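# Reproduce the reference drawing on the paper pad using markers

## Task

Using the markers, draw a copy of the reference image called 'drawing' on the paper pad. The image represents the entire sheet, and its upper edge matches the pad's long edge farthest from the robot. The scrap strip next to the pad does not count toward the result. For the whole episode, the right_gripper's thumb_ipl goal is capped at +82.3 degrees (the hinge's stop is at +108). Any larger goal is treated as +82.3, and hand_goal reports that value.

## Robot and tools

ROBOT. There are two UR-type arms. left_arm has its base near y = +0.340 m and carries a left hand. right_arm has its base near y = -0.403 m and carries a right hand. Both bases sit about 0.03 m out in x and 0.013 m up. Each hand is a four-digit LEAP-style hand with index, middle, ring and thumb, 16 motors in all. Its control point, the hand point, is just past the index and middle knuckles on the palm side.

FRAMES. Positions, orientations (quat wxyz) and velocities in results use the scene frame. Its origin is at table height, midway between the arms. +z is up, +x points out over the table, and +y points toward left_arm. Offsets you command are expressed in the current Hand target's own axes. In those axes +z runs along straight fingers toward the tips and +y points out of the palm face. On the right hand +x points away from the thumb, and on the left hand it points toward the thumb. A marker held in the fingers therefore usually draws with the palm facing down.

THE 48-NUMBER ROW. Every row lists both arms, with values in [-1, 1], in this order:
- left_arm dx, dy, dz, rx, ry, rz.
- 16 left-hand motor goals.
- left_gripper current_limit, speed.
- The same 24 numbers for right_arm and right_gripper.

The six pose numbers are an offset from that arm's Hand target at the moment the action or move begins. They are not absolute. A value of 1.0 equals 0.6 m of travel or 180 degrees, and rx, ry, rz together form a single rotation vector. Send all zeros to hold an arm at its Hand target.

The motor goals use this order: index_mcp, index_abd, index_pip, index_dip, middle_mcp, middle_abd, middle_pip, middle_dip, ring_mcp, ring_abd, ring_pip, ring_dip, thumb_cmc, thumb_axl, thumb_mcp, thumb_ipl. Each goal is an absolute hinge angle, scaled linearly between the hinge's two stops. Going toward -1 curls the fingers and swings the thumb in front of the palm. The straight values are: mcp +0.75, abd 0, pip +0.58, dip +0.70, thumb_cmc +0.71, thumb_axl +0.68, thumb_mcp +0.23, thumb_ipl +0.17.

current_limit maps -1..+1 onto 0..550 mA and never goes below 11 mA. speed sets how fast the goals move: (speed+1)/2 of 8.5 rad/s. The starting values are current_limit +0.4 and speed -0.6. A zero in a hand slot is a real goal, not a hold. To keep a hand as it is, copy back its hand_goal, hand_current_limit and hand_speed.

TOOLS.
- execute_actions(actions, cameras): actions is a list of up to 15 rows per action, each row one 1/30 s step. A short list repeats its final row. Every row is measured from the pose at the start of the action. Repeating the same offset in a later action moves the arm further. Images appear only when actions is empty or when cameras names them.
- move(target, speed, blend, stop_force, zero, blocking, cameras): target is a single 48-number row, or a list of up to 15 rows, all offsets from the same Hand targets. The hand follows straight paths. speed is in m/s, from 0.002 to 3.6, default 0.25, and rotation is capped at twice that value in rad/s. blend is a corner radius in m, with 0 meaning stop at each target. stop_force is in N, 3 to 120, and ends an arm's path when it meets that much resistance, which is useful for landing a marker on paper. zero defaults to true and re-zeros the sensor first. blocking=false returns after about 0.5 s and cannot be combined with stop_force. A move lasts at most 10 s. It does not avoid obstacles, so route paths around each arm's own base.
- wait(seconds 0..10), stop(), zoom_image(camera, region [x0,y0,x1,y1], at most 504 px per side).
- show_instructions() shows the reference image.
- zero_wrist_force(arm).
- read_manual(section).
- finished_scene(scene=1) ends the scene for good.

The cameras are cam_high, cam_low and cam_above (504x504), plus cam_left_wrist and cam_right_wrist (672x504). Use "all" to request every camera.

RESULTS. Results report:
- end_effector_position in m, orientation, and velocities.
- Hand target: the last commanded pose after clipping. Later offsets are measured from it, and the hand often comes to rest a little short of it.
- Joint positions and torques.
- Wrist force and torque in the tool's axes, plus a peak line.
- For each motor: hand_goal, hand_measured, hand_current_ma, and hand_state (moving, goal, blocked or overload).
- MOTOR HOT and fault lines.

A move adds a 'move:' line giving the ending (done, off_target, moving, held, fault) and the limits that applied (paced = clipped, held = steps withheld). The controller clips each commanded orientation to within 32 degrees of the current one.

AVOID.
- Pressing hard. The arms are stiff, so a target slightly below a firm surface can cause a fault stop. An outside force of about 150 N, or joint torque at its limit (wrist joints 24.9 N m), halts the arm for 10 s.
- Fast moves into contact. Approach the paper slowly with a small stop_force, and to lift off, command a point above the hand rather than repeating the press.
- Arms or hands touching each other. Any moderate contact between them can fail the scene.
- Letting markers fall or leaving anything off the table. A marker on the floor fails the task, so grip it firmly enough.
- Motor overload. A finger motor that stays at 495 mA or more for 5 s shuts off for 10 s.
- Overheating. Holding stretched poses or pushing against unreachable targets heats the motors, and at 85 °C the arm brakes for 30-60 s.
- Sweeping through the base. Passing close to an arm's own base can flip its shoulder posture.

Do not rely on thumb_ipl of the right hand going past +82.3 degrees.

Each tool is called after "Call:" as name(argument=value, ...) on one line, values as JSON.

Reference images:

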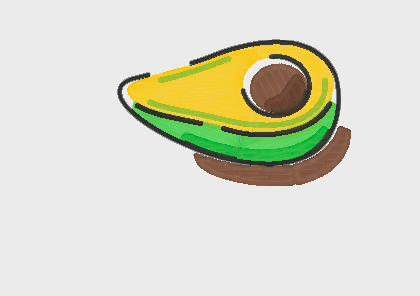

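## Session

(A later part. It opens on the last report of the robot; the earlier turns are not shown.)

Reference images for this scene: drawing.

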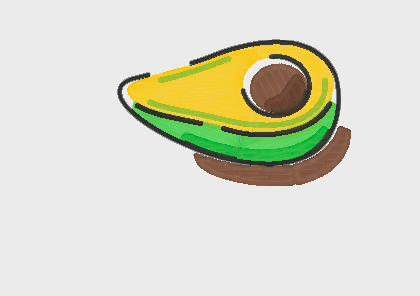

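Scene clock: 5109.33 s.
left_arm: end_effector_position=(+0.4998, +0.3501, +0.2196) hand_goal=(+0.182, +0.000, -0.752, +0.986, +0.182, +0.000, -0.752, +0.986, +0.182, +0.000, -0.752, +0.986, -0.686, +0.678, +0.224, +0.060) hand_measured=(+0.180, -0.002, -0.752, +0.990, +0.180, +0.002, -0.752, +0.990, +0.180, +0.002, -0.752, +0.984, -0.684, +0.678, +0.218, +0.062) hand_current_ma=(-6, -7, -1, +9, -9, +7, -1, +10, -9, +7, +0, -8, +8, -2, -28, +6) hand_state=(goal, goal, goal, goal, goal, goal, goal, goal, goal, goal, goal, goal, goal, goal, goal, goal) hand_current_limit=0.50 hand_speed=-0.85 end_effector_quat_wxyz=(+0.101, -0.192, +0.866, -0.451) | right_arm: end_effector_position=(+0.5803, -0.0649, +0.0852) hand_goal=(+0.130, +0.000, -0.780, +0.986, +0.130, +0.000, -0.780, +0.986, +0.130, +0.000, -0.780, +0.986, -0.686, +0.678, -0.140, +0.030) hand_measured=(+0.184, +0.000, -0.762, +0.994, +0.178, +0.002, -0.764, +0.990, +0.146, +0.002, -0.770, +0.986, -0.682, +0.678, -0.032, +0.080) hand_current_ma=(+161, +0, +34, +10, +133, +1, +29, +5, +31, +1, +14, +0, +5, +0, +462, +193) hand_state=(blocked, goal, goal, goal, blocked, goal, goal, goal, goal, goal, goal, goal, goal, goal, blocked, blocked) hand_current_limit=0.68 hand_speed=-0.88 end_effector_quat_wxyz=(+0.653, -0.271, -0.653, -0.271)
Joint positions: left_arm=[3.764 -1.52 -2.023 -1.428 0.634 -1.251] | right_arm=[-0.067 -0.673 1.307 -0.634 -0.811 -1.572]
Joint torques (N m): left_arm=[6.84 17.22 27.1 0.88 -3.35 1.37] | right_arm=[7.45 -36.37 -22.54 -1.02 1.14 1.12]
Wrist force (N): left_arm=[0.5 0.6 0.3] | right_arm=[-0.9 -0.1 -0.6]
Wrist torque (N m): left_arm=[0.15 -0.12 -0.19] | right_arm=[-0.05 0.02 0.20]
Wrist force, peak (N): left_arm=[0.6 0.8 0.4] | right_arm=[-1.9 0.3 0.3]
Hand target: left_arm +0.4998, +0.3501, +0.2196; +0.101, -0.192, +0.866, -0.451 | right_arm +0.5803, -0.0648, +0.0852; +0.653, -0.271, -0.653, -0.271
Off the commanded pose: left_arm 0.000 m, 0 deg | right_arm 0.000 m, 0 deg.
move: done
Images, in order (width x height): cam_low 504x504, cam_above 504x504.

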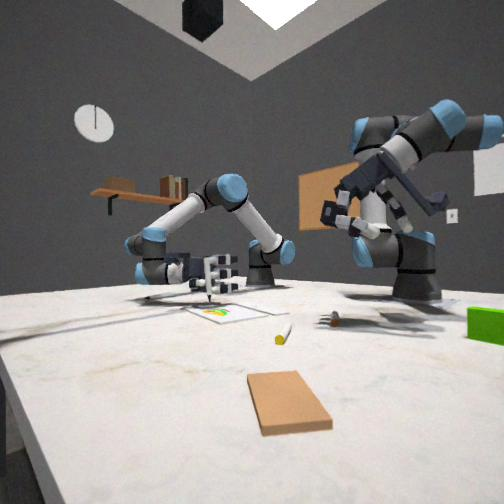

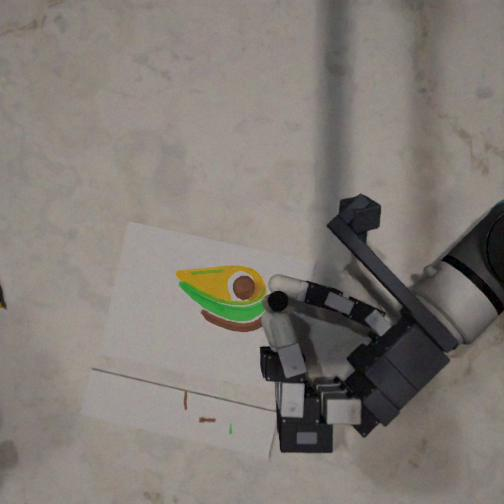

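Call:
move(target=[0,0,0,0,0,0,0.182,0,-0.752,0.985,0.182,0,-0.752,0.985,0.182,0,-0.752,0.985,-0.686,0.677,0.2247,0.0595,0.5,-0.85,-0.018,-0.003,-0.006,0,0,0,0.13,0,-0.78,0.985,0.13,0,-0.78,0.985,0.13,0,-0.78,0.985,-0.686,0.677,-0.14,0.03,0.68,-0.88], speed=0.04)

Call:
move(target=[0,0,0,0,0,0,0.182,0,-0.752,0.985,0.182,0,-0.752,0.985,0.182,0,-0.752,0.985,-0.686,0.677,0.2247,0.0595,0.5,-0.85,-0.028,0,0,0,0,0,0.13,0,-0.78,0.985,0.13,0,-0.78,0.985,0.13,0,-0.78,0.985,-0.686,0.677,-0.14,0.03,0.68,-0.88], speed=0.008, stop_force=3, cameras=["cam_low"])

Call:
move(target=[[0,0,0,0,0,0,0.182,0,-0.752,0.985,0.182,0,-0.752,0.985,0.182,0,-0.752,0.985,-0.686,0.677,0.2247,0.0595,0.5,-0.85,0.03,0,0,0,0,0,0.13,0,-0.78,0.985,0.13,0,-0.78,0.985,0.13,0,-0.78,0.985,-0.686,0.677,-0.14,0.03,0.68,-0.88],[0,0,0,0,0,0,0.182,0,-0.752,0.985,0.182,0,-0.752,0.985,0.182,0,-0.752,0.985,-0.686,0.677,0.2247,0.0595,0.5,-0.85,0.09,-0.18,-0.18,0,0,0,0.13,0,-0.78,0.985,0.13,0,-0.78,0.985,0.13,0,-0.78,0.985,-0.686,0.677,-0.14,0.03,0.68,-0.88]], speed=[0.03,0.2], blend=[0.005,0], cameras=["cam_above"])

Call:
zoom_image(camera="cam_above", region=[210, 240, 310, 340])

Scene clock: 5134.83 s.
left_arm: end_effector_position=(+0.4998, +0.3501, +0.2196) hand_goal=(+0.182, +0.000, -0.752, +0.986, +0.182, +0.000, -0.752, +0.986, +0.182, +0.000, -0.752, +0.986, -0.686, +0.678, +0.224, +0.060) hand_measured=(+0.180, -0.002, -0.752, +0.990, +0.180, +0.002, -0.752, +0.990, +0.180, +0.002, -0.752, +0.984, -0.684, +0.678, +0.218, +0.062) hand_current_ma=(-6, -7, -1, +9, -9, +7, -1, +10, -9, +7, +0, -8, +8, -2, -28, +6) hand_state=(goal, goal, goal, goal, goal, goal, goal, goal, goal, goal, goal, goal, goal, goal, goal, goal) hand_current_limit=0.50 hand_speed=-0.85 end_effector_quat_wxyz=(+0.101, -0.192, +0.866, -0.451) | right_arm: end_effector_position=(+0.5816, -0.0686, +0.0745) hand_goal=(+0.130, +0.000, -0.780, +0.986, +0.130, +0.000, -0.780, +0.986, +0.130, +0.000, -0.780, +0.986, -0.686, +0.678, -0.140, +0.030) hand_measured=(+0.184, +0.000, -0.762, +0.994, +0.178, +0.002, -0.764, +0.990, +0.146, +0.002, -0.770, +0.986, -0.682, +0.678, -0.032, +0.080) hand_current_ma=(+161, +0, +34, +10, +133, +1, +29, +5, +31, +1, +14, +0, +5, +0, +462, +193) hand_state=(blocked, goal, goal, goal, blocked, goal, goal, goal, goal, goal, goal, goal, goal, goal, blocked, blocked) hand_current_limit=0.68 hand_speed=-0.88 end_effector_quat_wxyz=(+0.653, -0.271, -0.653, -0.271)
Joint positions: left_arm=[3.764 -1.52 -2.023 -1.428 0.634 -1.251] | right_arm=[-0.073 -0.656 1.307 -0.65 -0.817 -1.572]
Joint torques (N m): left_arm=[6.6 17.32 26.85 0.84 -3.34 1.25] | right_arm=[-6.14 -36.24 -21.44 -1.2 -1.59 1.22]
Wrist force (N): left_arm=[0.4 0.6 0.4] | right_arm=[-0.8 -0.3 -0.2]
Wrist torque (N m): left_arm=[0.14 -0.11 -0.19] | right_arm=[-0.10 0.01 0.20]
Wrist force, peak (N): left_arm=[0.6 0.8 0.4] | right_arm=[-1.0 0.0 -0.8]
Hand target: left_arm +0.4998, +0.3501, +0.2196; +0.101, -0.192, +0.866, -0.451 | right_arm +0.5816, -0.0686, +0.0744; +0.653, -0.271, -0.653, -0.271
Off the commanded pose: left_arm 0.000 m, 0 deg | right_arm 0.000 m, 0 deg.
move: done

Scene clock: 5137.50 s.
left_arm: end_effector_position=(+0.4998, +0.3501, +0.2196) hand_goal=(+0.182, +0.000, -0.752, +0.986, +0.182, +0.000, -0.752, +0.986, +0.182, +0.000, -0.752, +0.986, -0.686, +0.678, +0.224, +0.060) hand_measured=(+0.180, -0.002, -0.752, +0.990, +0.180, +0.002, -0.752, +0.990, +0.180, +0.002, -0.752, +0.984, -0.684, +0.678, +0.218, +0.062) hand_current_ma=(-6, -7, -1, +9, -9, +7, -1, +10, -9, +7, +0, -8, +8, -2, -28, +6) hand_state=(goal, goal, goal, goal, goal, goal, goal, goal, goal, goal, goal, goal, goal, goal, goal, goal) hand_current_limit=0.50 hand_speed=-0.85 end_effector_quat_wxyz=(+0.101, -0.192, +0.866, -0.451) | right_arm: end_effector_position=(+0.5816, -0.0686, +0.0619) hand_goal=(+0.130, +0.000, -0.780, +0.986, +0.130, +0.000, -0.780, +0.986, +0.130, +0.000, -0.780, +0.986, -0.686, +0.678, -0.140, +0.030) hand_measured=(+0.184, -0.004, -0.762, +0.994, +0.178, -0.002, -0.764, +0.990, +0.146, +0.002, -0.772, +0.986, -0.684, +0.678, -0.032, +0.080) hand_current_ma=(+161, -3, +34, +10, +133, -1, +29, +5, +30, +1, +10, +0, +2, +0, +462, +193) hand_state=(blocked, goal, goal, goal, blocked, goal, goal, goal, goal, goal, goal, goal, goal, goal, blocked, blocked) hand_current_limit=0.68 hand_speed=-0.88 end_effector_quat_wxyz=(+0.653, -0.271, -0.653, -0.271)
Joint positions: left_arm=[3.764 -1.52 -2.023 -1.428 0.634 -1.251] | right_arm=[-0.073 -0.637 1.308 -0.67 -0.817 -1.572]
Joint torques (N m): left_arm=[6.48 17.61 27.05 0.87 -3.31 1.41] | right_arm=[-1.92 -60.25 -12.5 3.64 -0.41 1.24]
Wrist force (N): left_arm=[0.6 0.7 0.1] | right_arm=[1.9 0.2 0.0]
Wrist torque (N m): left_arm=[0.18 -0.15 -0.17] | right_arm=[-0.03 -0.07 0.13]
Wrist force, peak (N): left_arm=[0.7 0.8 0.4] | right_arm=[3.7 -0.5 -0.1]
Hand target: left_arm +0.4998, +0.3501, +0.2196; +0.101, -0.192, +0.866, -0.451 | right_arm +0.5816, -0.0686, +0.0619; +0.653, -0.271, -0.653, -0.271 (not the last commanded pose)
Off the commanded pose: left_arm 0.000 m, 0 deg | right_arm 0.004 m, 0 deg.
move: contact (right_arm)
Images, in order (width x height): cam_low 504x504.

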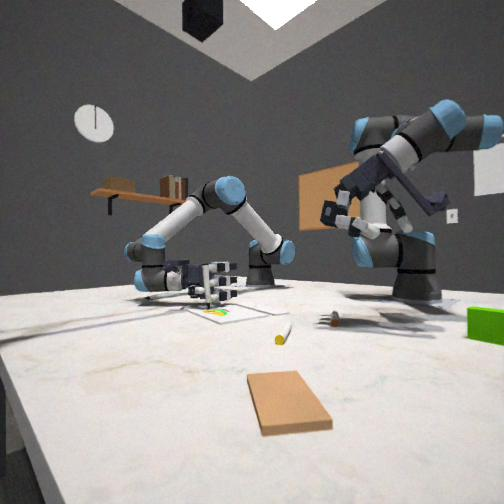

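Scene clock: 5139.40 s.
left_arm: end_effector_position=(+0.4998, +0.3501, +0.2196) hand_goal=(+0.182, +0.000, -0.752, +0.986, +0.182, +0.000, -0.752, +0.986, +0.182, +0.000, -0.752, +0.986, -0.686, +0.678, +0.224, +0.060) hand_measured=(+0.180, -0.002, -0.752, +0.990, +0.180, +0.002, -0.752, +0.990, +0.180, +0.002, -0.752, +0.984, -0.684, +0.678, +0.218, +0.062) hand_current_ma=(-6, -7, -1, +9, -9, +7, -1, +10, -9, +7, +0, -8, +8, -2, -28, +6) hand_state=(goal, goal, goal, goal, goal, goal, goal, goal, goal, goal, goal, goal, goal, goal, goal, goal) hand_current_limit=0.50 hand_speed=-0.85 end_effector_quat_wxyz=(+0.101, -0.192, +0.866, -0.451) | right_arm: end_effector_position=(+0.5814, -0.2213, +0.1158) hand_goal=(+0.130, +0.000, -0.780, +0.986, +0.130, +0.000, -0.780, +0.986, +0.130, +0.000, -0.780, +0.986, -0.686, +0.678, -0.140, +0.030) hand_measured=(+0.184, +0.000, -0.762, +0.994, +0.178, +0.000, -0.764, +0.990, +0.144, +0.002, -0.772, +0.986, -0.682, +0.678, -0.032, +0.080) hand_current_ma=(+161, +0, +34, +10, +133, +1, +29, +5, +29, +1, +10, +0, +5, +0, +462, +193) hand_state=(blocked, goal, goal, goal, blocked, goal, goal, goal, goal, goal, goal, goal, goal, goal, blocked, blocked) hand_current_limit=0.68 hand_speed=-0.88 end_effector_quat_wxyz=(+0.653, -0.271, -0.653, -0.271)
Joint positions: left_arm=[3.764 -1.52 -2.023 -1.428 0.634 -1.251] | right_arm=[-0.308 -0.731 1.33 -0.598 -1.052 -1.572]
Joint torques (N m): left_arm=[5.93 18.1 26.9 0.95 -3.3 1.41] | right_arm=[-4.52 -59.41 -21.97 3.98 -1.62 0.27]
Wrist force (N): left_arm=[0.4 0.3 0.2] | right_arm=[-0.9 -0.5 -0.2]
Wrist torque (N m): left_arm=[0.12 -0.12 -0.18] | right_arm=[-0.11 0.03 0.20]
Wrist force, peak (N): left_arm=[0.7 0.8 0.3] | right_arm=[-0.6 -1.3 -1.5]
Hand target: left_arm +0.4998, +0.3501, +0.2196; +0.101, -0.192, +0.866, -0.451 | right_arm +0.5814, -0.2214, +0.1158; +0.653, -0.271, -0.653, -0.271
Off the commanded pose: left_arm 0.000 m, 0 deg | right_arm 0.000 m, 0 deg.
move: done
Images, in order (width x height): cam_above 504x504.

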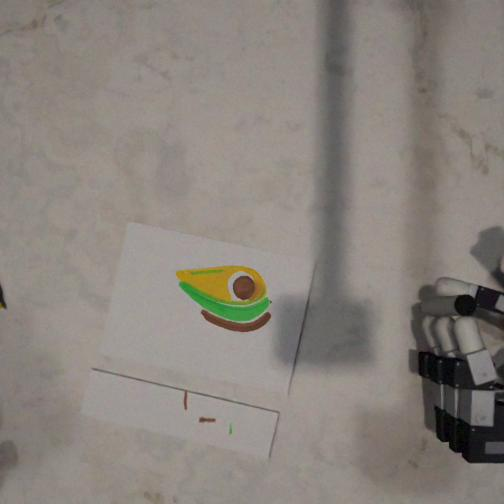

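Scaled by 5.040 from the camera's 504x504 image, which has a finer 720x720 frame.

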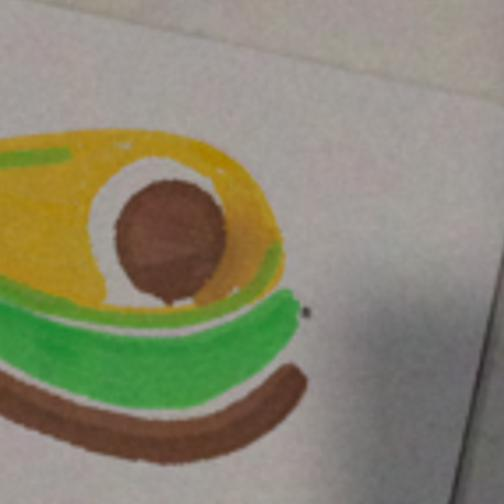

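Call:
move(target=[0,0,0,0,0,0,0.182,0,-0.752,0.985,0.182,0,-0.752,0.985,0.182,0,-0.752,0.985,-0.686,0.677,0.2247,0.0595,0.5,-0.85,-0.0732,0.32505,0.27471,0,0,0,0.13,0,-0.78,0.985,0.13,0,-0.78,0.985,0.13,0,-0.78,0.985,-0.686,0.677,-0.14,0.03,0.68,-0.88], speed=0.2)

Call:
move(target=[[0,0,0,0,0,0,0.182,0,-0.752,0.985,0.182,0,-0.752,0.985,0.182,0,-0.752,0.985,-0.686,0.677,0.2247,0.0595,0.5,-0.85,-0.0168,0,0,0,0,0,0.13,0,-0.78,0.985,0.13,0,-0.78,0.985,0.13,0,-0.78,0.985,-0.686,0.677,-0.14,0.03,0.68,-0.88],[0,0,0,0,0,0,0.182,0,-0.752,0.985,0.182,0,-0.752,0.985,0.182,0,-0.752,0.985,-0.686,0.677,0.2247,0.0595,0.5,-0.85,-0.0168,-0.02648,-0.00581,0,0,0,0.13,0,-0.78,0.985,0.13,0,-0.78,0.985,0.13,0,-0.78,0.985,-0.686,0.677,-0.14,0.03,0.68,-0.88],[0,0,0,0,0,0,0.182,0,-0.752,0.985,0.182,0,-0.752,0.985,0.182,0,-0.752,0.985,-0.686,0.677,0.2247,0.0595,0.5,-0.85,-0.0168,-0.05736,-0.01877,0,0,0,0.13,0,-0.78,0.985,0.13,0,-0.78,0.985,0.13,0,-0.78,0.985,-0.686,0.677,-0.14,0.03,0.68,-0.88],[0,0,0,0,0,0,0.182,0,-0.752,0.985,0.182,0,-0.752,0.985,0.182,0,-0.752,0.985,-0.686,0.677,0.2247,0.0595,0.5,-0.85,0.03,-0.05736,-0.01877,0,0,0,0.13,0,-0.78,0.985,0.13,0,-0.78,0.985,0.13,0,-0.78,0.985,-0.686,0.677,-0.14,0.03,0.68,-0.88]], speed=[0.015,0.03,0.03,0.025], blend=[0.001,0.003,0.001,0])

Call:
move(target=[0,0,0,0,0,0,0.182,0,-0.752,0.985,0.182,0,-0.752,0.985,0.182,0,-0.752,0.985,-0.686,0.677,0.2247,0.0595,0.5,-0.85,0.05,-0.27,-0.27,0,0,0,0.13,0,-0.78,0.985,0.13,0,-0.78,0.985,0.13,0,-0.78,0.985,-0.686,0.677,-0.14,0.03,0.68,-0.88], speed=0.2, cameras=["cam_above"])

Call:
zoom_image(camera="cam_above", region=[165, 250, 285, 340])

Call:
zoom_image(camera="cam_above", region=[170, 255, 225, 310])

Scene clock: 5169.93 s.
left_arm: end_effector_position=(+0.4998, +0.3501, +0.2196) hand_goal=(+0.182, +0.000, -0.752, +0.986, +0.182, +0.000, -0.752, +0.986, +0.182, +0.000, -0.752, +0.986, -0.686, +0.678, +0.224, +0.060) hand_measured=(+0.180, -0.002, -0.752, +0.990, +0.180, +0.002, -0.752, +0.990, +0.180, +0.002, -0.752, +0.984, -0.684, +0.678, +0.218, +0.062) hand_current_ma=(-6, -7, -1, +9, -9, +7, -1, +10, -9, +7, +0, -8, +8, -2, -28, +6) hand_state=(goal, goal, goal, goal, goal, goal, goal, goal, goal, goal, goal, goal, goal, goal, goal, goal) hand_current_limit=0.50 hand_speed=-0.85 end_effector_quat_wxyz=(+0.101, -0.192, +0.866, -0.451) | right_arm: end_effector_position=(+0.6030, +0.0331, +0.0721) hand_goal=(+0.130, +0.000, -0.780, +0.986, +0.130, +0.000, -0.780, +0.986, +0.130, +0.000, -0.780, +0.986, -0.686, +0.678, -0.140, +0.030) hand_measured=(+0.184, +0.000, -0.762, +0.994, +0.178, +0.000, -0.764, +0.990, +0.144, +0.002, -0.772, +0.986, -0.682, +0.678, -0.032, +0.080) hand_current_ma=(+161, +0, +34, +10, +133, +1, +29, +5, +29, +1, +10, +0, +5, +0, +462, +193) hand_state=(blocked, goal, goal, goal, blocked, goal, goal, goal, goal, goal, goal, goal, goal, goal, blocked, blocked) hand_current_limit=0.68 hand_speed=-0.88 end_effector_quat_wxyz=(+0.653, -0.271, -0.653, -0.271)
Joint positions: left_arm=[3.764 -1.52 -2.023 -1.428 0.634 -1.251] | right_arm=[0.077 -0.557 1.109 -0.551 -0.667 -1.572]
Joint torques (N m): left_arm=[6.41 17.87 27.5 0.94 -3.36 1.3] | right_arm=[7.71 -42.46 -23.15 3.57 1.42 -1.56]
Wrist force (N): left_arm=[0.5 0.6 0.3] | right_arm=[-1.1 0.0 -0.4]
Wrist torque (N m): left_arm=[0.14 -0.12 -0.19] | right_arm=[-0.03 0.02 0.17]
Wrist force, peak (N): left_arm=[0.7 0.7 0.5] | right_arm=[-0.8 -1.3 -1.3]
Hand target: left_arm +0.4998, +0.3501, +0.2196; +0.101, -0.192, +0.866, -0.451 | right_arm +0.6030, +0.0331, +0.0721; +0.653, -0.271, -0.653, -0.271
Off the commanded pose: left_arm 0.000 m, 0 deg | right_arm 0.000 m, 0 deg.
move: done

Scene clock: 5173.27 s.
left_arm: end_effector_position=(+0.4998, +0.3501, +0.2196) hand_goal=(+0.182, +0.000, -0.752, +0.986, +0.182, +0.000, -0.752, +0.986, +0.182, +0.000, -0.752, +0.986, -0.686, +0.678, +0.224, +0.060) hand_measured=(+0.180, -0.002, -0.752, +0.990, +0.180, +0.002, -0.752, +0.990, +0.180, +0.002, -0.752, +0.984, -0.684, +0.678, +0.218, +0.062) hand_current_ma=(-6, -7, -1, +9, -9, +7, -1, +10, -9, +7, +0, -8, +8, -2, -28, +6) hand_state=(goal, goal, goal, goal, goal, goal, goal, goal, goal, goal, goal, goal, goal, goal, goal, goal) hand_current_limit=0.50 hand_speed=-0.85 end_effector_quat_wxyz=(+0.101, -0.192, +0.866, -0.451) | right_arm: end_effector_position=(+0.5866, +0.0008, +0.0900) hand_goal=(+0.130, +0.000, -0.780, +0.986, +0.130, +0.000, -0.780, +0.986, +0.130, +0.000, -0.780, +0.986, -0.686, +0.678, -0.140, +0.030) hand_measured=(+0.184, +0.000, -0.760, +0.998, +0.176, +0.000, -0.764, +0.990, +0.140, +0.002, -0.780, +0.986, -0.682, +0.678, -0.032, +0.080) hand_current_ma=(+161, +0, +39, +18, +127, +0, +28, +5, +17, +1, +0, +0, +6, +0, +462, +193) hand_state=(blocked, goal, goal, goal, blocked, goal, goal, goal, goal, goal, goal, goal, goal, goal, blocked, blocked) hand_current_limit=0.68 hand_speed=-0.88 end_effector_quat_wxyz=(+0.653, -0.271, -0.653, -0.271)
Joint positions: left_arm=[3.764 -1.52 -2.023 -1.428 0.634 -1.251] | right_arm=[0.032 -0.637 1.219 -0.581 -0.712 -1.572]
Joint torques (N m): left_arm=[6.28 18 27.36 0.87 -3.35 1.31] | right_arm=[-5.43 -62.77 -22.29 3.94 -1.7 1.24]
Wrist force (N): left_arm=[0.4 0.5 0.2] | right_arm=[-1.0 -0.1 -0.6]
Wrist torque (N m): left_arm=[0.15 -0.11 -0.19] | right_arm=[-0.03 0.02 0.19]
Wrist force, peak (N): left_arm=[0.4 1.0 0.4] | right_arm=[2.1 1.0 -0.5]
Hand target: left_arm +0.4998, +0.3501, +0.2196; +0.101, -0.192, +0.866, -0.451 | right_arm +0.5866, +0.0008, +0.0901; +0.653, -0.271, -0.653, -0.271
Off the commanded pose: left_arm 0.000 m, 0 deg | right_arm 0.000 m, 0 deg.
move: done

Scene clock: 5174.97 s.
left_arm: end_effector_position=(+0.4998, +0.3501, +0.2196) hand_goal=(+0.182, +0.000, -0.752, +0.986, +0.182, +0.000, -0.752, +0.986, +0.182, +0.000, -0.752, +0.986, -0.686, +0.678, +0.224, +0.060) hand_measured=(+0.180, -0.002, -0.752, +0.990, +0.180, +0.002, -0.752, +0.990, +0.180, +0.002, -0.752, +0.984, -0.684, +0.678, +0.218, +0.062) hand_current_ma=(-6, -7, -1, +9, -9, +7, -1, +10, -9, +7, +0, -8, +8, -2, -28, +6) hand_state=(goal, goal, goal, goal, goal, goal, goal, goal, goal, goal, goal, goal, goal, goal, goal, goal) hand_current_limit=0.50 hand_speed=-0.85 end_effector_quat_wxyz=(+0.101, -0.192, +0.866, -0.451) | right_arm: end_effector_position=(+0.5864, -0.2283, +0.1198) hand_goal=(+0.130, +0.000, -0.780, +0.986, +0.130, +0.000, -0.780, +0.986, +0.130, +0.000, -0.780, +0.986, -0.686, +0.678, -0.140, +0.030) hand_measured=(+0.184, +0.000, -0.760, +0.998, +0.176, +0.000, -0.764, +0.990, +0.140, +0.002, -0.780, +0.986, -0.680, +0.678, -0.032, +0.080) hand_current_ma=(+161, +0, +39, +18, +127, +0, +28, +5, +17, +1, +0, +0, +6, +0, +462, +193) hand_state=(blocked, goal, goal, goal, blocked, goal, goal, goal, goal, goal, goal, goal, goal, goal, blocked, blocked) hand_current_limit=0.68 hand_speed=-0.88 end_effector_quat_wxyz=(+0.653, -0.271, -0.653, -0.271)
Joint positions: left_arm=[3.764 -1.52 -2.023 -1.428 0.634 -1.251] | right_arm=[-0.316 -0.726 1.306 -0.58 -1.06 -1.572]
Joint torques (N m): left_arm=[6.2 17.78 26.73 0.98 -3.31 1.17] | right_arm=[-4.02 -60.36 -21.37 4.13 -1.36 0.02]
Wrist force (N): left_arm=[0.3 0.6 0.4] | right_arm=[-1.0 -0.5 -0.3]
Wrist torque (N m): left_arm=[0.14 -0.09 -0.20] | right_arm=[-0.09 0.03 0.16]
Wrist force, peak (N): left_arm=[0.6 0.7 0.4] | right_arm=[-0.6 -1.5 -1.0]
Hand target: left_arm +0.4998, +0.3501, +0.2196; +0.101, -0.192, +0.866, -0.451 | right_arm +0.5864, -0.2283, +0.1199; +0.653, -0.271, -0.653, -0.271
Off the commanded pose: left_arm 0.000 m, 0 deg | right_arm 0.000 m, 0 deg.
move: done
Images, in order (width x height): cam_above 504x504.

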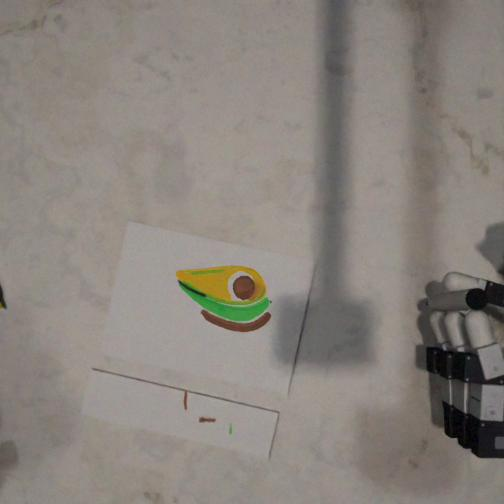

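Scaled by 4.200 from the camera's 504x504 image, which has a finer 720x720 frame.

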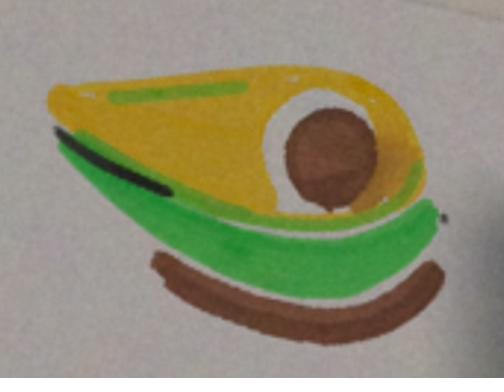

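Scaled by 9.164 from the camera's 504x504 image, which has a finer 720x720 frame.

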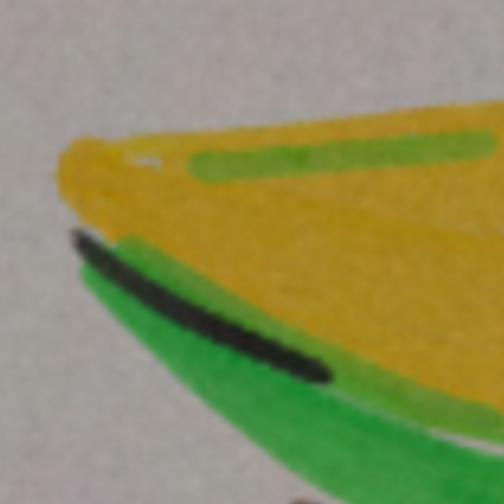

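Call:
move(target=[[0,0,0,0,0,0,0.182,0,-0.752,0.985,0.182,0,-0.752,0.985,0.182,0,-0.752,0.985,-0.686,0.677,0.2247,0.0595,0.5,-0.85,-0.02,0.33155,0.26273,0,0,0,0.13,0,-0.78,0.985,0.13,0,-0.78,0.985,0.13,0,-0.78,0.985,-0.686,0.677,-0.14,0.03,0.68,-0.88],[0,0,0,0,0,0,0.182,0,-0.752,0.985,0.182,0,-0.752,0.985,0.182,0,-0.752,0.985,-0.686,0.677,0.2247,0.0595,0.5,-0.85,-0.0798,0.33155,0.26273,0,0,0,0.13,0,-0.78,0.985,0.13,0,-0.78,0.985,0.13,0,-0.78,0.985,-0.686,0.677,-0.14,0.03,0.68,-0.88]], speed=[0.2,0.06], blend=[0.01,0])

Scene clock: 5220.67 s.
left_arm: end_effector_position=(+0.4998, +0.3501, +0.2196) hand_goal=(+0.182, +0.000, -0.752, +0.986, +0.182, +0.000, -0.752, +0.986, +0.182, +0.000, -0.752, +0.986, -0.686, +0.678, +0.224, +0.060) hand_measured=(+0.180, -0.002, -0.752, +0.990, +0.180, +0.002, -0.752, +0.990, +0.180, +0.002, -0.752, +0.984, -0.684, +0.678, +0.218, +0.062) hand_current_ma=(-6, -7, -1, +9, -9, +7, -1, +10, -9, +7, +0, -8, +8, -2, -28, +6) hand_state=(goal, goal, goal, goal, goal, goal, goal, goal, goal, goal, goal, goal, goal, goal, goal, goal) hand_current_limit=0.50 hand_speed=-0.85 end_effector_quat_wxyz=(+0.101, -0.192, +0.866, -0.451) | right_arm: end_effector_position=(+0.6158, +0.0238, +0.0723) hand_goal=(+0.130, +0.000, -0.780, +0.986, +0.130, +0.000, -0.780, +0.986, +0.130, +0.000, -0.780, +0.986, -0.686, +0.678, -0.140, +0.030) hand_measured=(+0.184, +0.000, -0.760, +0.998, +0.176, +0.000, -0.764, +0.990, +0.140, +0.002, -0.780, +0.986, -0.680, +0.678, -0.032, +0.080) hand_current_ma=(+161, +0, +39, +18, +127, +0, +28, +5, +17, +1, +0, +0, +6, +0, +462, +193) hand_state=(blocked, goal, goal, goal, blocked, goal, goal, goal, goal, goal, goal, goal, goal, goal, blocked, blocked) hand_current_limit=0.68 hand_speed=-0.88 end_effector_quat_wxyz=(+0.653, -0.270, -0.653, -0.271)
Joint positions: left_arm=[3.764 -1.52 -2.023 -1.428 0.634 -1.251] | right_arm=[0.062 -0.535 1.063 -0.527 -0.682 -1.573]
Joint torques (N m): left_arm=[5.38 17.37 27.08 0.81 -3.3 1.28] | right_arm=[6.99 -41.6 -9.59 -1.23 1.39 0.38]
Wrist force (N): left_arm=[0.6 0.7 0.3] | right_arm=[-1.2 0.0 -0.7]
Wrist torque (N m): left_arm=[0.15 -0.13 -0.17] | right_arm=[-0.01 0.05 0.15]
Wrist force, peak (N): left_arm=[0.8 0.8 0.3] | right_arm=[-0.8 -1.6 -1.1]
Hand target: left_arm +0.4998, +0.3501, +0.2196; +0.101, -0.192, +0.866, -0.451 | right_arm +0.6158, +0.0238, +0.0722; +0.653, -0.271, -0.653, -0.271
Off the commanded pose: left_arm 0.000 m, 0 deg | right_arm 0.000 m, 0 deg.
move: done

Call:
move(target=[[0,0,0,0,0,0,0.182,0,-0.752,0.985,0.182,0,-0.752,0.985,0.182,0,-0.752,0.985,-0.686,0.677,0.2247,0.0595,0.5,-0.85,-0.0172,0,0,0,0,0,0.13,0,-0.78,0.985,0.13,0,-0.78,0.985,0.13,0,-0.78,0.985,-0.686,0.677,-0.14,0.03,0.68,-0.88],[0,0,0,0,0,0,0.182,0,-0.752,0.985,0.182,0,-0.752,0.985,0.182,0,-0.752,0.985,-0.686,0.677,0.2247,0.0595,0.5,-0.85,-0.0172,0.005938,0.006274,0,0,0,0.13,0,-0.78,0.985,0.13,0,-0.78,0.985,0.13,0,-0.78,0.985,-0.686,0.677,-0.14,0.03,0.68,-0.88],[0,0,0,0,0,0,0.182,0,-0.752,0.985,0.182,0,-0.752,0.985,0.182,0,-0.752,0.985,-0.686,0.677,0.2247,0.0595,0.5,-0.85,-0.0172,0.011692,0.012822,0,0,0,0.13,0,-0.78,0.985,0.13,0,-0.78,0.985,0.13,0,-0.78,0.985,-0.686,0.677,-0.14,0.03,0.68,-0.88],[0,0,0,0,0,0,0.182,0,-0.752,0.985,0.182,0,-0.752,0.985,0.182,0,-0.752,0.985,-0.686,0.677,0.2247,0.0595,0.5,-0.85,-0.0172,0.013241,0.018839,0,0,0,0.13,0,-0.78,0.985,0.13,0,-0.78,0.985,0.13,0,-0.78,0.985,-0.686,0.677,-0.14,0.03,0.68,-0.88],[0,0,0,0,0,0,0.182,0,-0.752,0.985,0.182,0,-0.752,0.985,0.182,0,-0.752,0.985,-0.686,0.677,0.2247,0.0595,0.5,-0.85,-0.0172,0.012471,0.025292,0,0,0,0.13,0,-0.78,0.985,0.13,0,-0.78,0.985,0.13,0,-0.78,0.985,-0.686,0.677,-0.14,0.03,0.68,-0.88],[0,0,0,0,0,0,0.182,0,-0.752,0.985,0.182,0,-0.752,0.985,0.182,0,-0.752,0.985,-0.686,0.677,0.2247,0.0595,0.5,-0.85,-0.0172,0.009244,0.028603,0,0,0,0.13,0,-0.78,0.985,0.13,0,-0.78,0.985,0.13,0,-0.78,0.985,-0.686,0.677,-0.14,0.03,0.68,-0.88],[0,0,0,0,0,0,0.182,0,-0.752,0.985,0.182,0,-0.752,0.985,0.182,0,-0.752,0.985,-0.686,0.677,0.2247,0.0595,0.5,-0.85,-0.0172,0.003917,0.030505,0,0,0,0.13,0,-0.78,0.985,0.13,0,-0.78,0.985,0.13,0,-0.78,0.985,-0.686,0.677,-0.14,0.03,0.68,-0.88],[0,0,0,0,0,0,0.182,0,-0.752,0.985,0.182,0,-0.752,0.985,0.182,0,-0.752,0.985,-0.686,0.677,0.2247,0.0595,0.5,-0.85,-0.0172,-0.008615,0.031057,0,0,0,0.13,0,-0.78,0.985,0.13,0,-0.78,0.985,0.13,0,-0.78,0.985,-0.686,0.677,-0.14,0.03,0.68,-0.88],[0,0,0,0,0,0,0.182,0,-0.752,0.985,0.182,0,-0.752,0.985,0.182,0,-0.752,0.985,-0.686,0.677,0.2247,0.0595,0.5,-0.85,-0.0172,-0.023005,0.03136,0,0,0,0.13,0,-0.78,0.985,0.13,0,-0.78,0.985,0.13,0,-0.78,0.985,-0.686,0.677,-0.14,0.03,0.68,-0.88],[0,0,0,0,0,0,0.182,0,-0.752,0.985,0.182,0,-0.752,0.985,0.182,0,-0.752,0.985,-0.686,0.677,0.2247,0.0595,0.5,-0.85,-0.0172,-0.0467,0.028905,0,0,0,0.13,0,-0.78,0.985,0.13,0,-0.78,0.985,0.13,0,-0.78,0.985,-0.686,0.677,-0.14,0.03,0.68,-0.88],[0,0,0,0,0,0,0.182,0,-0.752,0.985,0.182,0,-0.752,0.985,0.182,0,-0.752,0.985,-0.686,0.677,0.2247,0.0595,0.5,-0.85,-0.0172,-0.077139,0.024413,0,0,0,0.13,0,-0.78,0.985,0.13,0,-0.78,0.985,0.13,0,-0.78,0.985,-0.686,0.677,-0.14,0.03,0.68,-0.88],[0,0,0,0,0,0,0.182,0,-0.752,0.985,0.182,0,-0.752,0.985,0.182,0,-0.752,0.985,-0.686,0.677,0.2247,0.0595,0.5,-0.85,0.0,-0.077139,0.024413,0,0,0,0.13,0,-0.78,0.985,0.13,0,-0.78,0.985,0.13,0,-0.78,0.985,-0.686,0.677,-0.14,0.03,0.68,-0.88]], speed=[0.015,0.025,0.022,0.018,0.018,0.018,0.018,0.022,0.03,0.03,0.03,0.025], blend=[0.001,0.002,0.0015,0.0015,0.0015,0.0015,0.0015,0.003,0.003,0.003,0.001,0])

Call:
move(target=[[0,0,0,0,0,0,0.182,0,-0.752,0.985,0.182,0,-0.752,0.985,0.182,0,-0.752,0.985,-0.686,0.677,0.2247,0.0595,0.5,-0.85,0.02,0.010922,0.001851,0,0,0,0.13,0,-0.78,0.985,0.13,0,-0.78,0.985,0.13,0,-0.78,0.985,-0.686,0.677,-0.14,0.03,0.68,-0.88]], speed=0.05)

Scene clock: 5302.07 s.
left_arm: end_effector_position=(+0.4998, +0.3501, +0.2196) hand_goal=(+0.182, +0.000, -0.752, +0.986, +0.182, +0.000, -0.752, +0.986, +0.182, +0.000, -0.752, +0.986, -0.686, +0.678, +0.224, +0.060) hand_measured=(+0.180, -0.002, -0.752, +0.990, +0.180, +0.002, -0.752, +0.990, +0.180, +0.002, -0.752, +0.984, -0.684, +0.678, +0.218, +0.062) hand_current_ma=(-6, -7, -1, +9, -9, +7, -1, +10, -9, +7, +0, -8, +8, -2, -28, +6) hand_state=(goal, goal, goal, goal, goal, goal, goal, goal, goal, goal, goal, goal, goal, goal, goal, goal) hand_current_limit=0.50 hand_speed=-0.85 end_effector_quat_wxyz=(+0.101, -0.192, +0.866, -0.451) | right_arm: end_effector_position=(+0.5727, +0.0015, +0.0721) hand_goal=(+0.130, +0.000, -0.780, +0.986, +0.130, +0.000, -0.780, +0.986, +0.130, +0.000, -0.780, +0.986, -0.686, +0.678, -0.140, +0.030) hand_measured=(+0.174, +0.000, -0.770, +0.992, +0.176, +0.000, -0.760, +0.998, +0.134, +0.002, -0.784, +0.986, -0.686, +0.676, -0.032, +0.080) hand_current_ma=(+123, +0, +16, +9, +127, +0, +37, +18, +6, +1, -5, +0, +1, -1, +462, +193) hand_state=(blocked, goal, goal, goal, blocked, goal, goal, goal, goal, goal, goal, goal, goal, goal, blocked, blocked) hand_current_limit=0.68 hand_speed=-0.88 end_effector_quat_wxyz=(+0.653, -0.271, -0.653, -0.271)
Joint positions: left_arm=[3.764 -1.52 -2.023 -1.428 0.634 -1.251] | right_arm=[0.035 -0.638 1.278 -0.639 -0.709 -1.572]
Joint torques (N m): left_arm=[5.34 17.94 26.75 0.97 -3.35 1.24] | right_arm=[-5.49 -63.11 -20.61 3.57 -1.57 1.43]
Wrist force (N): left_arm=[0.4 0.7 0.4] | right_arm=[-0.7 0.0 -0.5]
Wrist torque (N m): left_arm=[0.14 -0.11 -0.19] | right_arm=[-0.03 -0.01 0.21]
Wrist force, peak (N): left_arm=[0.6 0.9 0.4] | right_arm=[2.9 -0.1 -1.2]
Hand target: left_arm +0.4998, +0.3501, +0.2196; +0.101, -0.192, +0.866, -0.451 | right_arm +0.5727, +0.0015, +0.0722; +0.653, -0.271, -0.653, -0.271
Off the commanded pose: left_arm 0.000 m, 0 deg | right_arm 0.000 m, 0 deg.
move: done; blend cut to 0.0014 m at target 5, 0.0014 m at target 6

Scene clock: 5302.90 s.
left_arm: end_effector_position=(+0.4998, +0.3501, +0.2196) hand_goal=(+0.182, +0.000, -0.752, +0.986, +0.182, +0.000, -0.752, +0.986, +0.182, +0.000, -0.752, +0.986, -0.686, +0.678, +0.224, +0.060) hand_measured=(+0.180, -0.002, -0.752, +0.990, +0.180, +0.002, -0.752, +0.990, +0.180, +0.002, -0.752, +0.984, -0.684, +0.678, +0.218, +0.062) hand_current_ma=(-6, -7, -1, +9, -9, +7, -1, +10, -9, +7, +0, -8, +8, -2, -28, +6) hand_state=(goal, goal, goal, goal, goal, goal, goal, goal, goal, goal, goal, goal, goal, goal, goal, goal) hand_current_limit=0.50 hand_speed=-0.85 end_effector_quat_wxyz=(+0.101, -0.192, +0.866, -0.451) | right_arm: end_effector_position=(+0.5766, +0.0069, +0.0842) hand_goal=(+0.130, +0.000, -0.780, +0.986, +0.130, +0.000, -0.780, +0.986, +0.130, +0.000, -0.780, +0.986, -0.686, +0.678, -0.140, +0.030) hand_measured=(+0.174, +0.000, -0.770, +0.992, +0.176, +0.000, -0.760, +0.998, +0.134, +0.002, -0.784, +0.986, -0.686, +0.676, -0.032, +0.080) hand_current_ma=(+123, +0, +16, +9, +127, +0, +37, +18, +6, +1, -5, +0, +1, -1, +462, +193) hand_state=(blocked, goal, goal, goal, blocked, goal, goal, goal, goal, goal, goal, goal, goal, goal, blocked, blocked) hand_current_limit=0.68 hand_speed=-0.88 end_effector_quat_wxyz=(+0.653, -0.271, -0.653, -0.271)
Joint positions: left_arm=[3.764 -1.52 -2.023 -1.428 0.634 -1.251] | right_arm=[0.042 -0.645 1.255 -0.608 -0.702 -1.572]
Joint torques (N m): left_arm=[4.96 17.19 26.87 0.98 -3.39 1.11] | right_arm=[7.42 -62.7 -24.09 3.58 1.4 -0.31]
Wrist force (N): left_arm=[0.5 0.7 0.2] | right_arm=[-0.7 0.0 -0.4]
Wrist torque (N m): left_arm=[0.16 -0.13 -0.18] | right_arm=[-0.04 0.00 0.20]
Wrist force, peak (N): left_arm=[0.6 0.7 0.4] | right_arm=[-1.5 -0.2 0.0]
Hand target: left_arm +0.4998, +0.3501, +0.2196; +0.101, -0.192, +0.866, -0.451 | right_arm +0.5766, +0.0069, +0.0842; +0.653, -0.271, -0.653, -0.271
Off the commanded pose: left_arm 0.000 m, 0 deg | right_arm 0.000 m, 0 deg.
move: done

Call:
move(target=[[0,0,0,0,0,0,0.182,0,-0.752,0.985,0.182,0,-0.752,0.985,0.182,0,-0.752,0.985,-0.686,0.677,0.2247,0.0595,0.5,-0.85,-0.0372,0,0,0,0,0,0.13,0,-0.78,0.985,0.13,0,-0.78,0.985,0.13,0,-0.78,0.985,-0.686,0.677,-0.14,0.03,0.68,-0.88],[0,0,0,0,0,0,0.182,0,-0.752,0.985,0.182,0,-0.752,0.985,0.182,0,-0.752,0.985,-0.686,0.677,0.2247,0.0595,0.5,-0.85,-0.0372,-0.020833,-0.005214,0,0,0,0.13,0,-0.78,0.985,0.13,0,-0.78,0.985,0.13,0,-0.78,0.985,-0.686,0.677,-0.14,0.03,0.68,-0.88],[0,0,0,0,0,0,0.182,0,-0.752,0.985,0.182,0,-0.752,0.985,0.182,0,-0.752,0.985,-0.686,0.677,0.2247,0.0595,0.5,-0.85,-0.0372,-0.037214,-0.011027,0,0,0,0.13,0,-0.78,0.985,0.13,0,-0.78,0.985,0.13,0,-0.78,0.985,-0.686,0.677,-0.14,0.03,0.68,-0.88],[0,0,0,0,0,0,0.182,0,-0.752,0.985,0.182,0,-0.752,0.985,0.182,0,-0.752,0.985,-0.686,0.677,0.2247,0.0595,0.5,-0.85,-0.0372,-0.053984,-0.01929,0,0,0,0.13,0,-0.78,0.985,0.13,0,-0.78,0.985,0.13,0,-0.78,0.985,-0.686,0.677,-0.14,0.03,0.68,-0.88],[0,0,0,0,0,0,0.182,0,-0.752,0.985,0.182,0,-0.752,0.985,0.182,0,-0.752,0.985,-0.686,0.677,0.2247,0.0595,0.5,-0.85,-0.0372,-0.070073,-0.030084,0,0,0,0.13,0,-0.78,0.985,0.13,0,-0.78,0.985,0.13,0,-0.78,0.985,-0.686,0.677,-0.14,0.03,0.68,-0.88],[0,0,0,0,0,0,0.182,0,-0.752,0.985,0.182,0,-0.752,0.985,0.182,0,-0.752,0.985,-0.686,0.677,0.2247,0.0595,0.5,-0.85,-0.0372,-0.079206,-0.042185,0,0,0,0.13,0,-0.78,0.985,0.13,0,-0.78,0.985,0.13,0,-0.78,0.985,-0.686,0.677,-0.14,0.03,0.68,-0.88],[0,0,0,0,0,0,0.182,0,-0.752,0.985,0.182,0,-0.752,0.985,0.182,0,-0.752,0.985,-0.686,0.677,0.2247,0.0595,0.5,-0.85,-0.0372,-0.084163,-0.054471,0,0,0,0.13,0,-0.78,0.985,0.13,0,-0.78,0.985,0.13,0,-0.78,0.985,-0.686,0.677,-0.14,0.03,0.68,-0.88],[0,0,0,0,0,0,0.182,0,-0.752,0.985,0.182,0,-0.752,0.985,0.182,0,-0.752,0.985,-0.686,0.677,0.2247,0.0595,0.5,-0.85,-0.0372,-0.086581,-0.069036,0,0,0,0.13,0,-0.78,0.985,0.13,0,-0.78,0.985,0.13,0,-0.78,0.985,-0.686,0.677,-0.14,0.03,0.68,-0.88],[0,0,0,0,0,0,0.182,0,-0.752,0.985,0.182,0,-0.752,0.985,0.182,0,-0.752,0.985,-0.686,0.677,0.2247,0.0595,0.5,-0.85,-0.0372,-0.085742,-0.082412,0,0,0,0.13,0,-0.78,0.985,0.13,0,-0.78,0.985,0.13,0,-0.78,0.985,-0.686,0.677,-0.14,0.03,0.68,-0.88],[0,0,0,0,0,0,0.182,0,-0.752,0.985,0.182,0,-0.752,0.985,0.182,0,-0.752,0.985,-0.686,0.677,0.2247,0.0595,0.5,-0.85,-0.0372,-0.082214,-0.092987,0,0,0,0.13,0,-0.78,0.985,0.13,0,-0.78,0.985,0.13,0,-0.78,0.985,-0.686,0.677,-0.14,0.03,0.68,-0.88],[0,0,0,0,0,0,0.182,0,-0.752,0.985,0.182,0,-0.752,0.985,0.182,0,-0.752,0.985,-0.686,0.677,0.2247,0.0595,0.5,-0.85,-0.0372,-0.074848,-0.105967,0,0,0,0.13,0,-0.78,0.985,0.13,0,-0.78,0.985,0.13,0,-0.78,0.985,-0.686,0.677,-0.14,0.03,0.68,-0.88],[0,0,0,0,0,0,0.182,0,-0.752,0.985,0.182,0,-0.752,0.985,0.182,0,-0.752,0.985,-0.686,0.677,0.2247,0.0595,0.5,-0.85,0.0,-0.074848,-0.105967,0,0,0,0.13,0,-0.78,0.985,0.13,0,-0.78,0.985,0.13,0,-0.78,0.985,-0.686,0.677,-0.14,0.03,0.68,-0.88]], speed=[0.015,0.025,0.03,0.03,0.03,0.028,0.028,0.028,0.028,0.028,0.028,0.025], blend=[0.001,0.003,0.003,0.003,0.003,0.003,0.003,0.003,0.003,0.003,0.001,0])

Call:
move(target=[[0,0,0,0,0,0,0.182,0,-0.752,0.985,0.182,0,-0.752,0.985,0.182,0,-0.752,0.985,-0.686,0.677,0.2247,0.0595,0.5,-0.85,0.06,-0.2,-0.2,0,0,0,0.13,0,-0.78,0.985,0.13,0,-0.78,0.985,0.13,0,-0.78,0.985,-0.686,0.677,-0.14,0.03,0.68,-0.88]], speed=0.2, cameras=["cam_above"])

Call:
zoom_image(camera="cam_above", region=[160, 235, 300, 335])

Scene clock: 5357.30 s.
left_arm: end_effector_position=(+0.4998, +0.3501, +0.2196) hand_goal=(+0.182, +0.000, -0.752, +0.986, +0.182, +0.000, -0.752, +0.986, +0.182, +0.000, -0.752, +0.986, -0.686, +0.678, +0.224, +0.060) hand_measured=(+0.180, -0.002, -0.752, +0.990, +0.180, +0.002, -0.752, +0.990, +0.180, +0.002, -0.752, +0.984, -0.684, +0.678, +0.218, +0.062) hand_current_ma=(-6, -7, -1, +9, -9, +7, -1, +10, -9, +7, +0, -8, +8, -2, -28, +6) hand_state=(goal, goal, goal, goal, goal, goal, goal, goal, goal, goal, goal, goal, goal, goal, goal, goal) hand_current_limit=0.50 hand_speed=-0.85 end_effector_quat_wxyz=(+0.101, -0.192, +0.866, -0.451) | right_arm: end_effector_position=(+0.5897, -0.0698, +0.0841) hand_goal=(+0.130, +0.000, -0.780, +0.986, +0.130, +0.000, -0.780, +0.986, +0.130, +0.000, -0.780, +0.986, -0.686, +0.678, -0.140, +0.030) hand_measured=(+0.176, +0.000, -0.766, +0.996, +0.176, +0.000, -0.760, +0.998, +0.132, +0.002, -0.786, +0.984, -0.684, +0.676, -0.032, +0.080) hand_current_ma=(+126, +0, +24, +14, +127, +0, +37, +18, +1, +2, -9, -1, +1, -1, +462, +193) hand_state=(blocked, goal, goal, goal, blocked, goal, goal, goal, goal, goal, goal, goal, goal, goal, blocked, blocked) hand_current_limit=0.68 hand_speed=-0.88 end_effector_quat_wxyz=(+0.653, -0.271, -0.653, -0.271)
Joint positions: left_arm=[3.764 -1.52 -2.023 -1.428 0.634 -1.251] | right_arm=[-0.075 -0.654 1.272 -0.618 -0.819 -1.572]
Joint torques (N m): left_arm=[4.39 17.4 27.04 1.01 -3.44 0.96] | right_arm=[-5.61 -61.83 -22.47 3.8 -1.67 -0.91]
Wrist force (N): left_arm=[0.4 0.8 0.4] | right_arm=[-0.8 -0.2 -0.1]
Wrist torque (N m): left_arm=[0.16 -0.11 -0.19] | right_arm=[-0.11 0.00 0.17]
Wrist force, peak (N): left_arm=[0.7 0.7 0.6] | right_arm=[2.5 0.9 0.2]
Hand target: left_arm +0.4998, +0.3501, +0.2196; +0.101, -0.192, +0.866, -0.451 | right_arm +0.5897, -0.0698, +0.0841; +0.653, -0.271, -0.653, -0.271
Off the commanded pose: left_arm 0.000 m, 0 deg | right_arm 0.000 m, 0 deg.
move: done

Scene clock: 5358.70 s.
left_arm: end_effector_position=(+0.4998, +0.3501, +0.2196) hand_goal=(+0.182, +0.000, -0.752, +0.986, +0.182, +0.000, -0.752, +0.986, +0.182, +0.000, -0.752, +0.986, -0.686, +0.678, +0.224, +0.060) hand_measured=(+0.180, -0.002, -0.752, +0.990, +0.180, +0.002, -0.752, +0.990, +0.180, +0.002, -0.752, +0.984, -0.684, +0.678, +0.218, +0.062) hand_current_ma=(-6, -7, -1, +9, -9, +7, -1, +10, -9, +7, +0, -8, +8, -2, -28, +6) hand_state=(goal, goal, goal, goal, goal, goal, goal, goal, goal, goal, goal, goal, goal, goal, goal, goal) hand_current_limit=0.50 hand_speed=-0.85 end_effector_quat_wxyz=(+0.101, -0.192, +0.866, -0.451) | right_arm: end_effector_position=(+0.5896, -0.2395, +0.1199) hand_goal=(+0.130, +0.000, -0.780, +0.986, +0.130, +0.000, -0.780, +0.986, +0.130, +0.000, -0.780, +0.986, -0.686, +0.678, -0.140, +0.030) hand_measured=(+0.176, +0.000, -0.766, +0.996, +0.176, +0.000, -0.760, +0.998, +0.132, +0.002, -0.786, +0.984, -0.684, +0.676, -0.032, +0.080) hand_current_ma=(+126, +0, +24, +14, +127, +0, +37, +18, +1, +2, -9, -1, +1, -1, +462, +193) hand_state=(blocked, goal, goal, goal, blocked, goal, goal, goal, goal, goal, goal, goal, goal, goal, blocked, blocked) hand_current_limit=0.68 hand_speed=-0.88 end_effector_quat_wxyz=(+0.653, -0.271, -0.653, -0.271)
Joint positions: left_arm=[3.764 -1.52 -2.023 -1.428 0.634 -1.251] | right_arm=[-0.332 -0.717 1.29 -0.572 -1.076 -1.572]
Joint torques (N m): left_arm=[4.42 17.45 27.1 1.05 -3.33 1.15] | right_arm=[-3.92 -60.58 -22.18 4.15 -1.9 -0.3]
Wrist force (N): left_arm=[0.5 0.6 0.2] | right_arm=[-0.8 -0.3 -0.4]
Wrist torque (N m): left_arm=[0.15 -0.12 -0.19] | right_arm=[-0.07 0.01 0.17]
Wrist force, peak (N): left_arm=[0.5 0.8 0.6] | right_arm=[-1.4 1.0 0.8]
Hand target: left_arm +0.4998, +0.3501, +0.2196; +0.101, -0.192, +0.866, -0.451 | right_arm +0.5896, -0.2396, +0.1200; +0.653, -0.271, -0.653, -0.271
Off the commanded pose: left_arm 0.000 m, 0 deg | right_arm 0.000 m, 0 deg.
move: done
Images, in order (width x height): cam_above 504x504.

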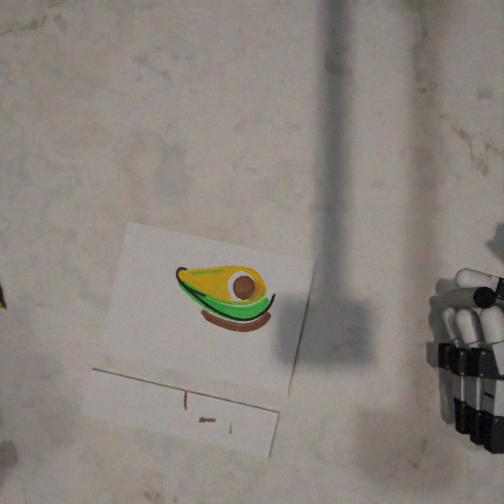

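Scaled by 3.600 from the camera's 504x504 image, which has a finer 720x720 frame.

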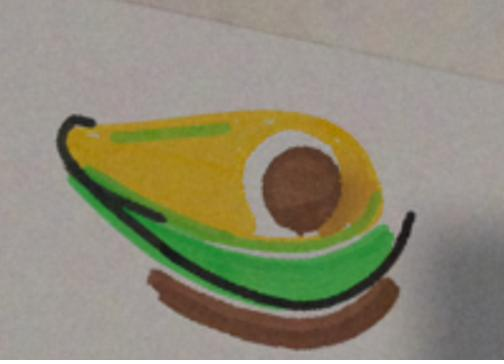

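Call:
zoom_image(camera="cam_above", region=[165, 255, 225, 315])

Call:
zoom_image(camera="cam_above", region=[220, 270, 280, 330])

Call:
show_instructions()

Scaled by 8.400 from the camera's 504x504 image, which has a finer 720x720 frame.

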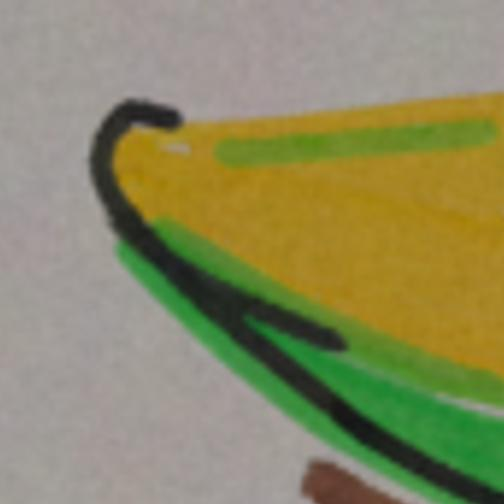

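Scaled by 8.400 from the camera's 504x504 image, which has a finer 720x720 frame.

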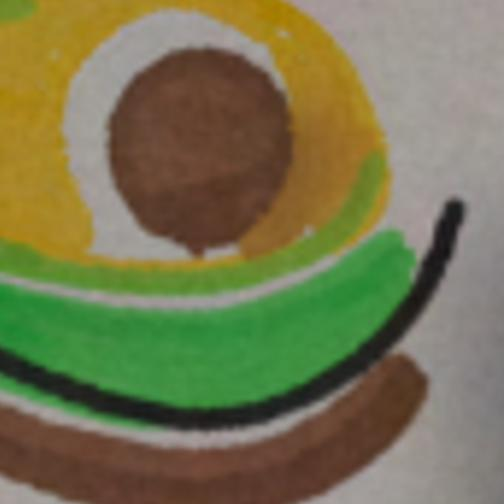

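Reference images for this scene: drawing.

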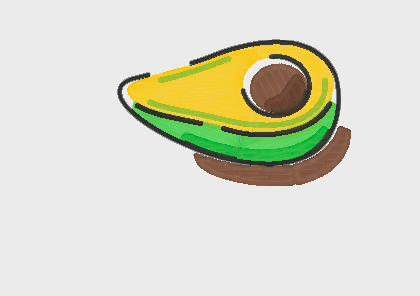

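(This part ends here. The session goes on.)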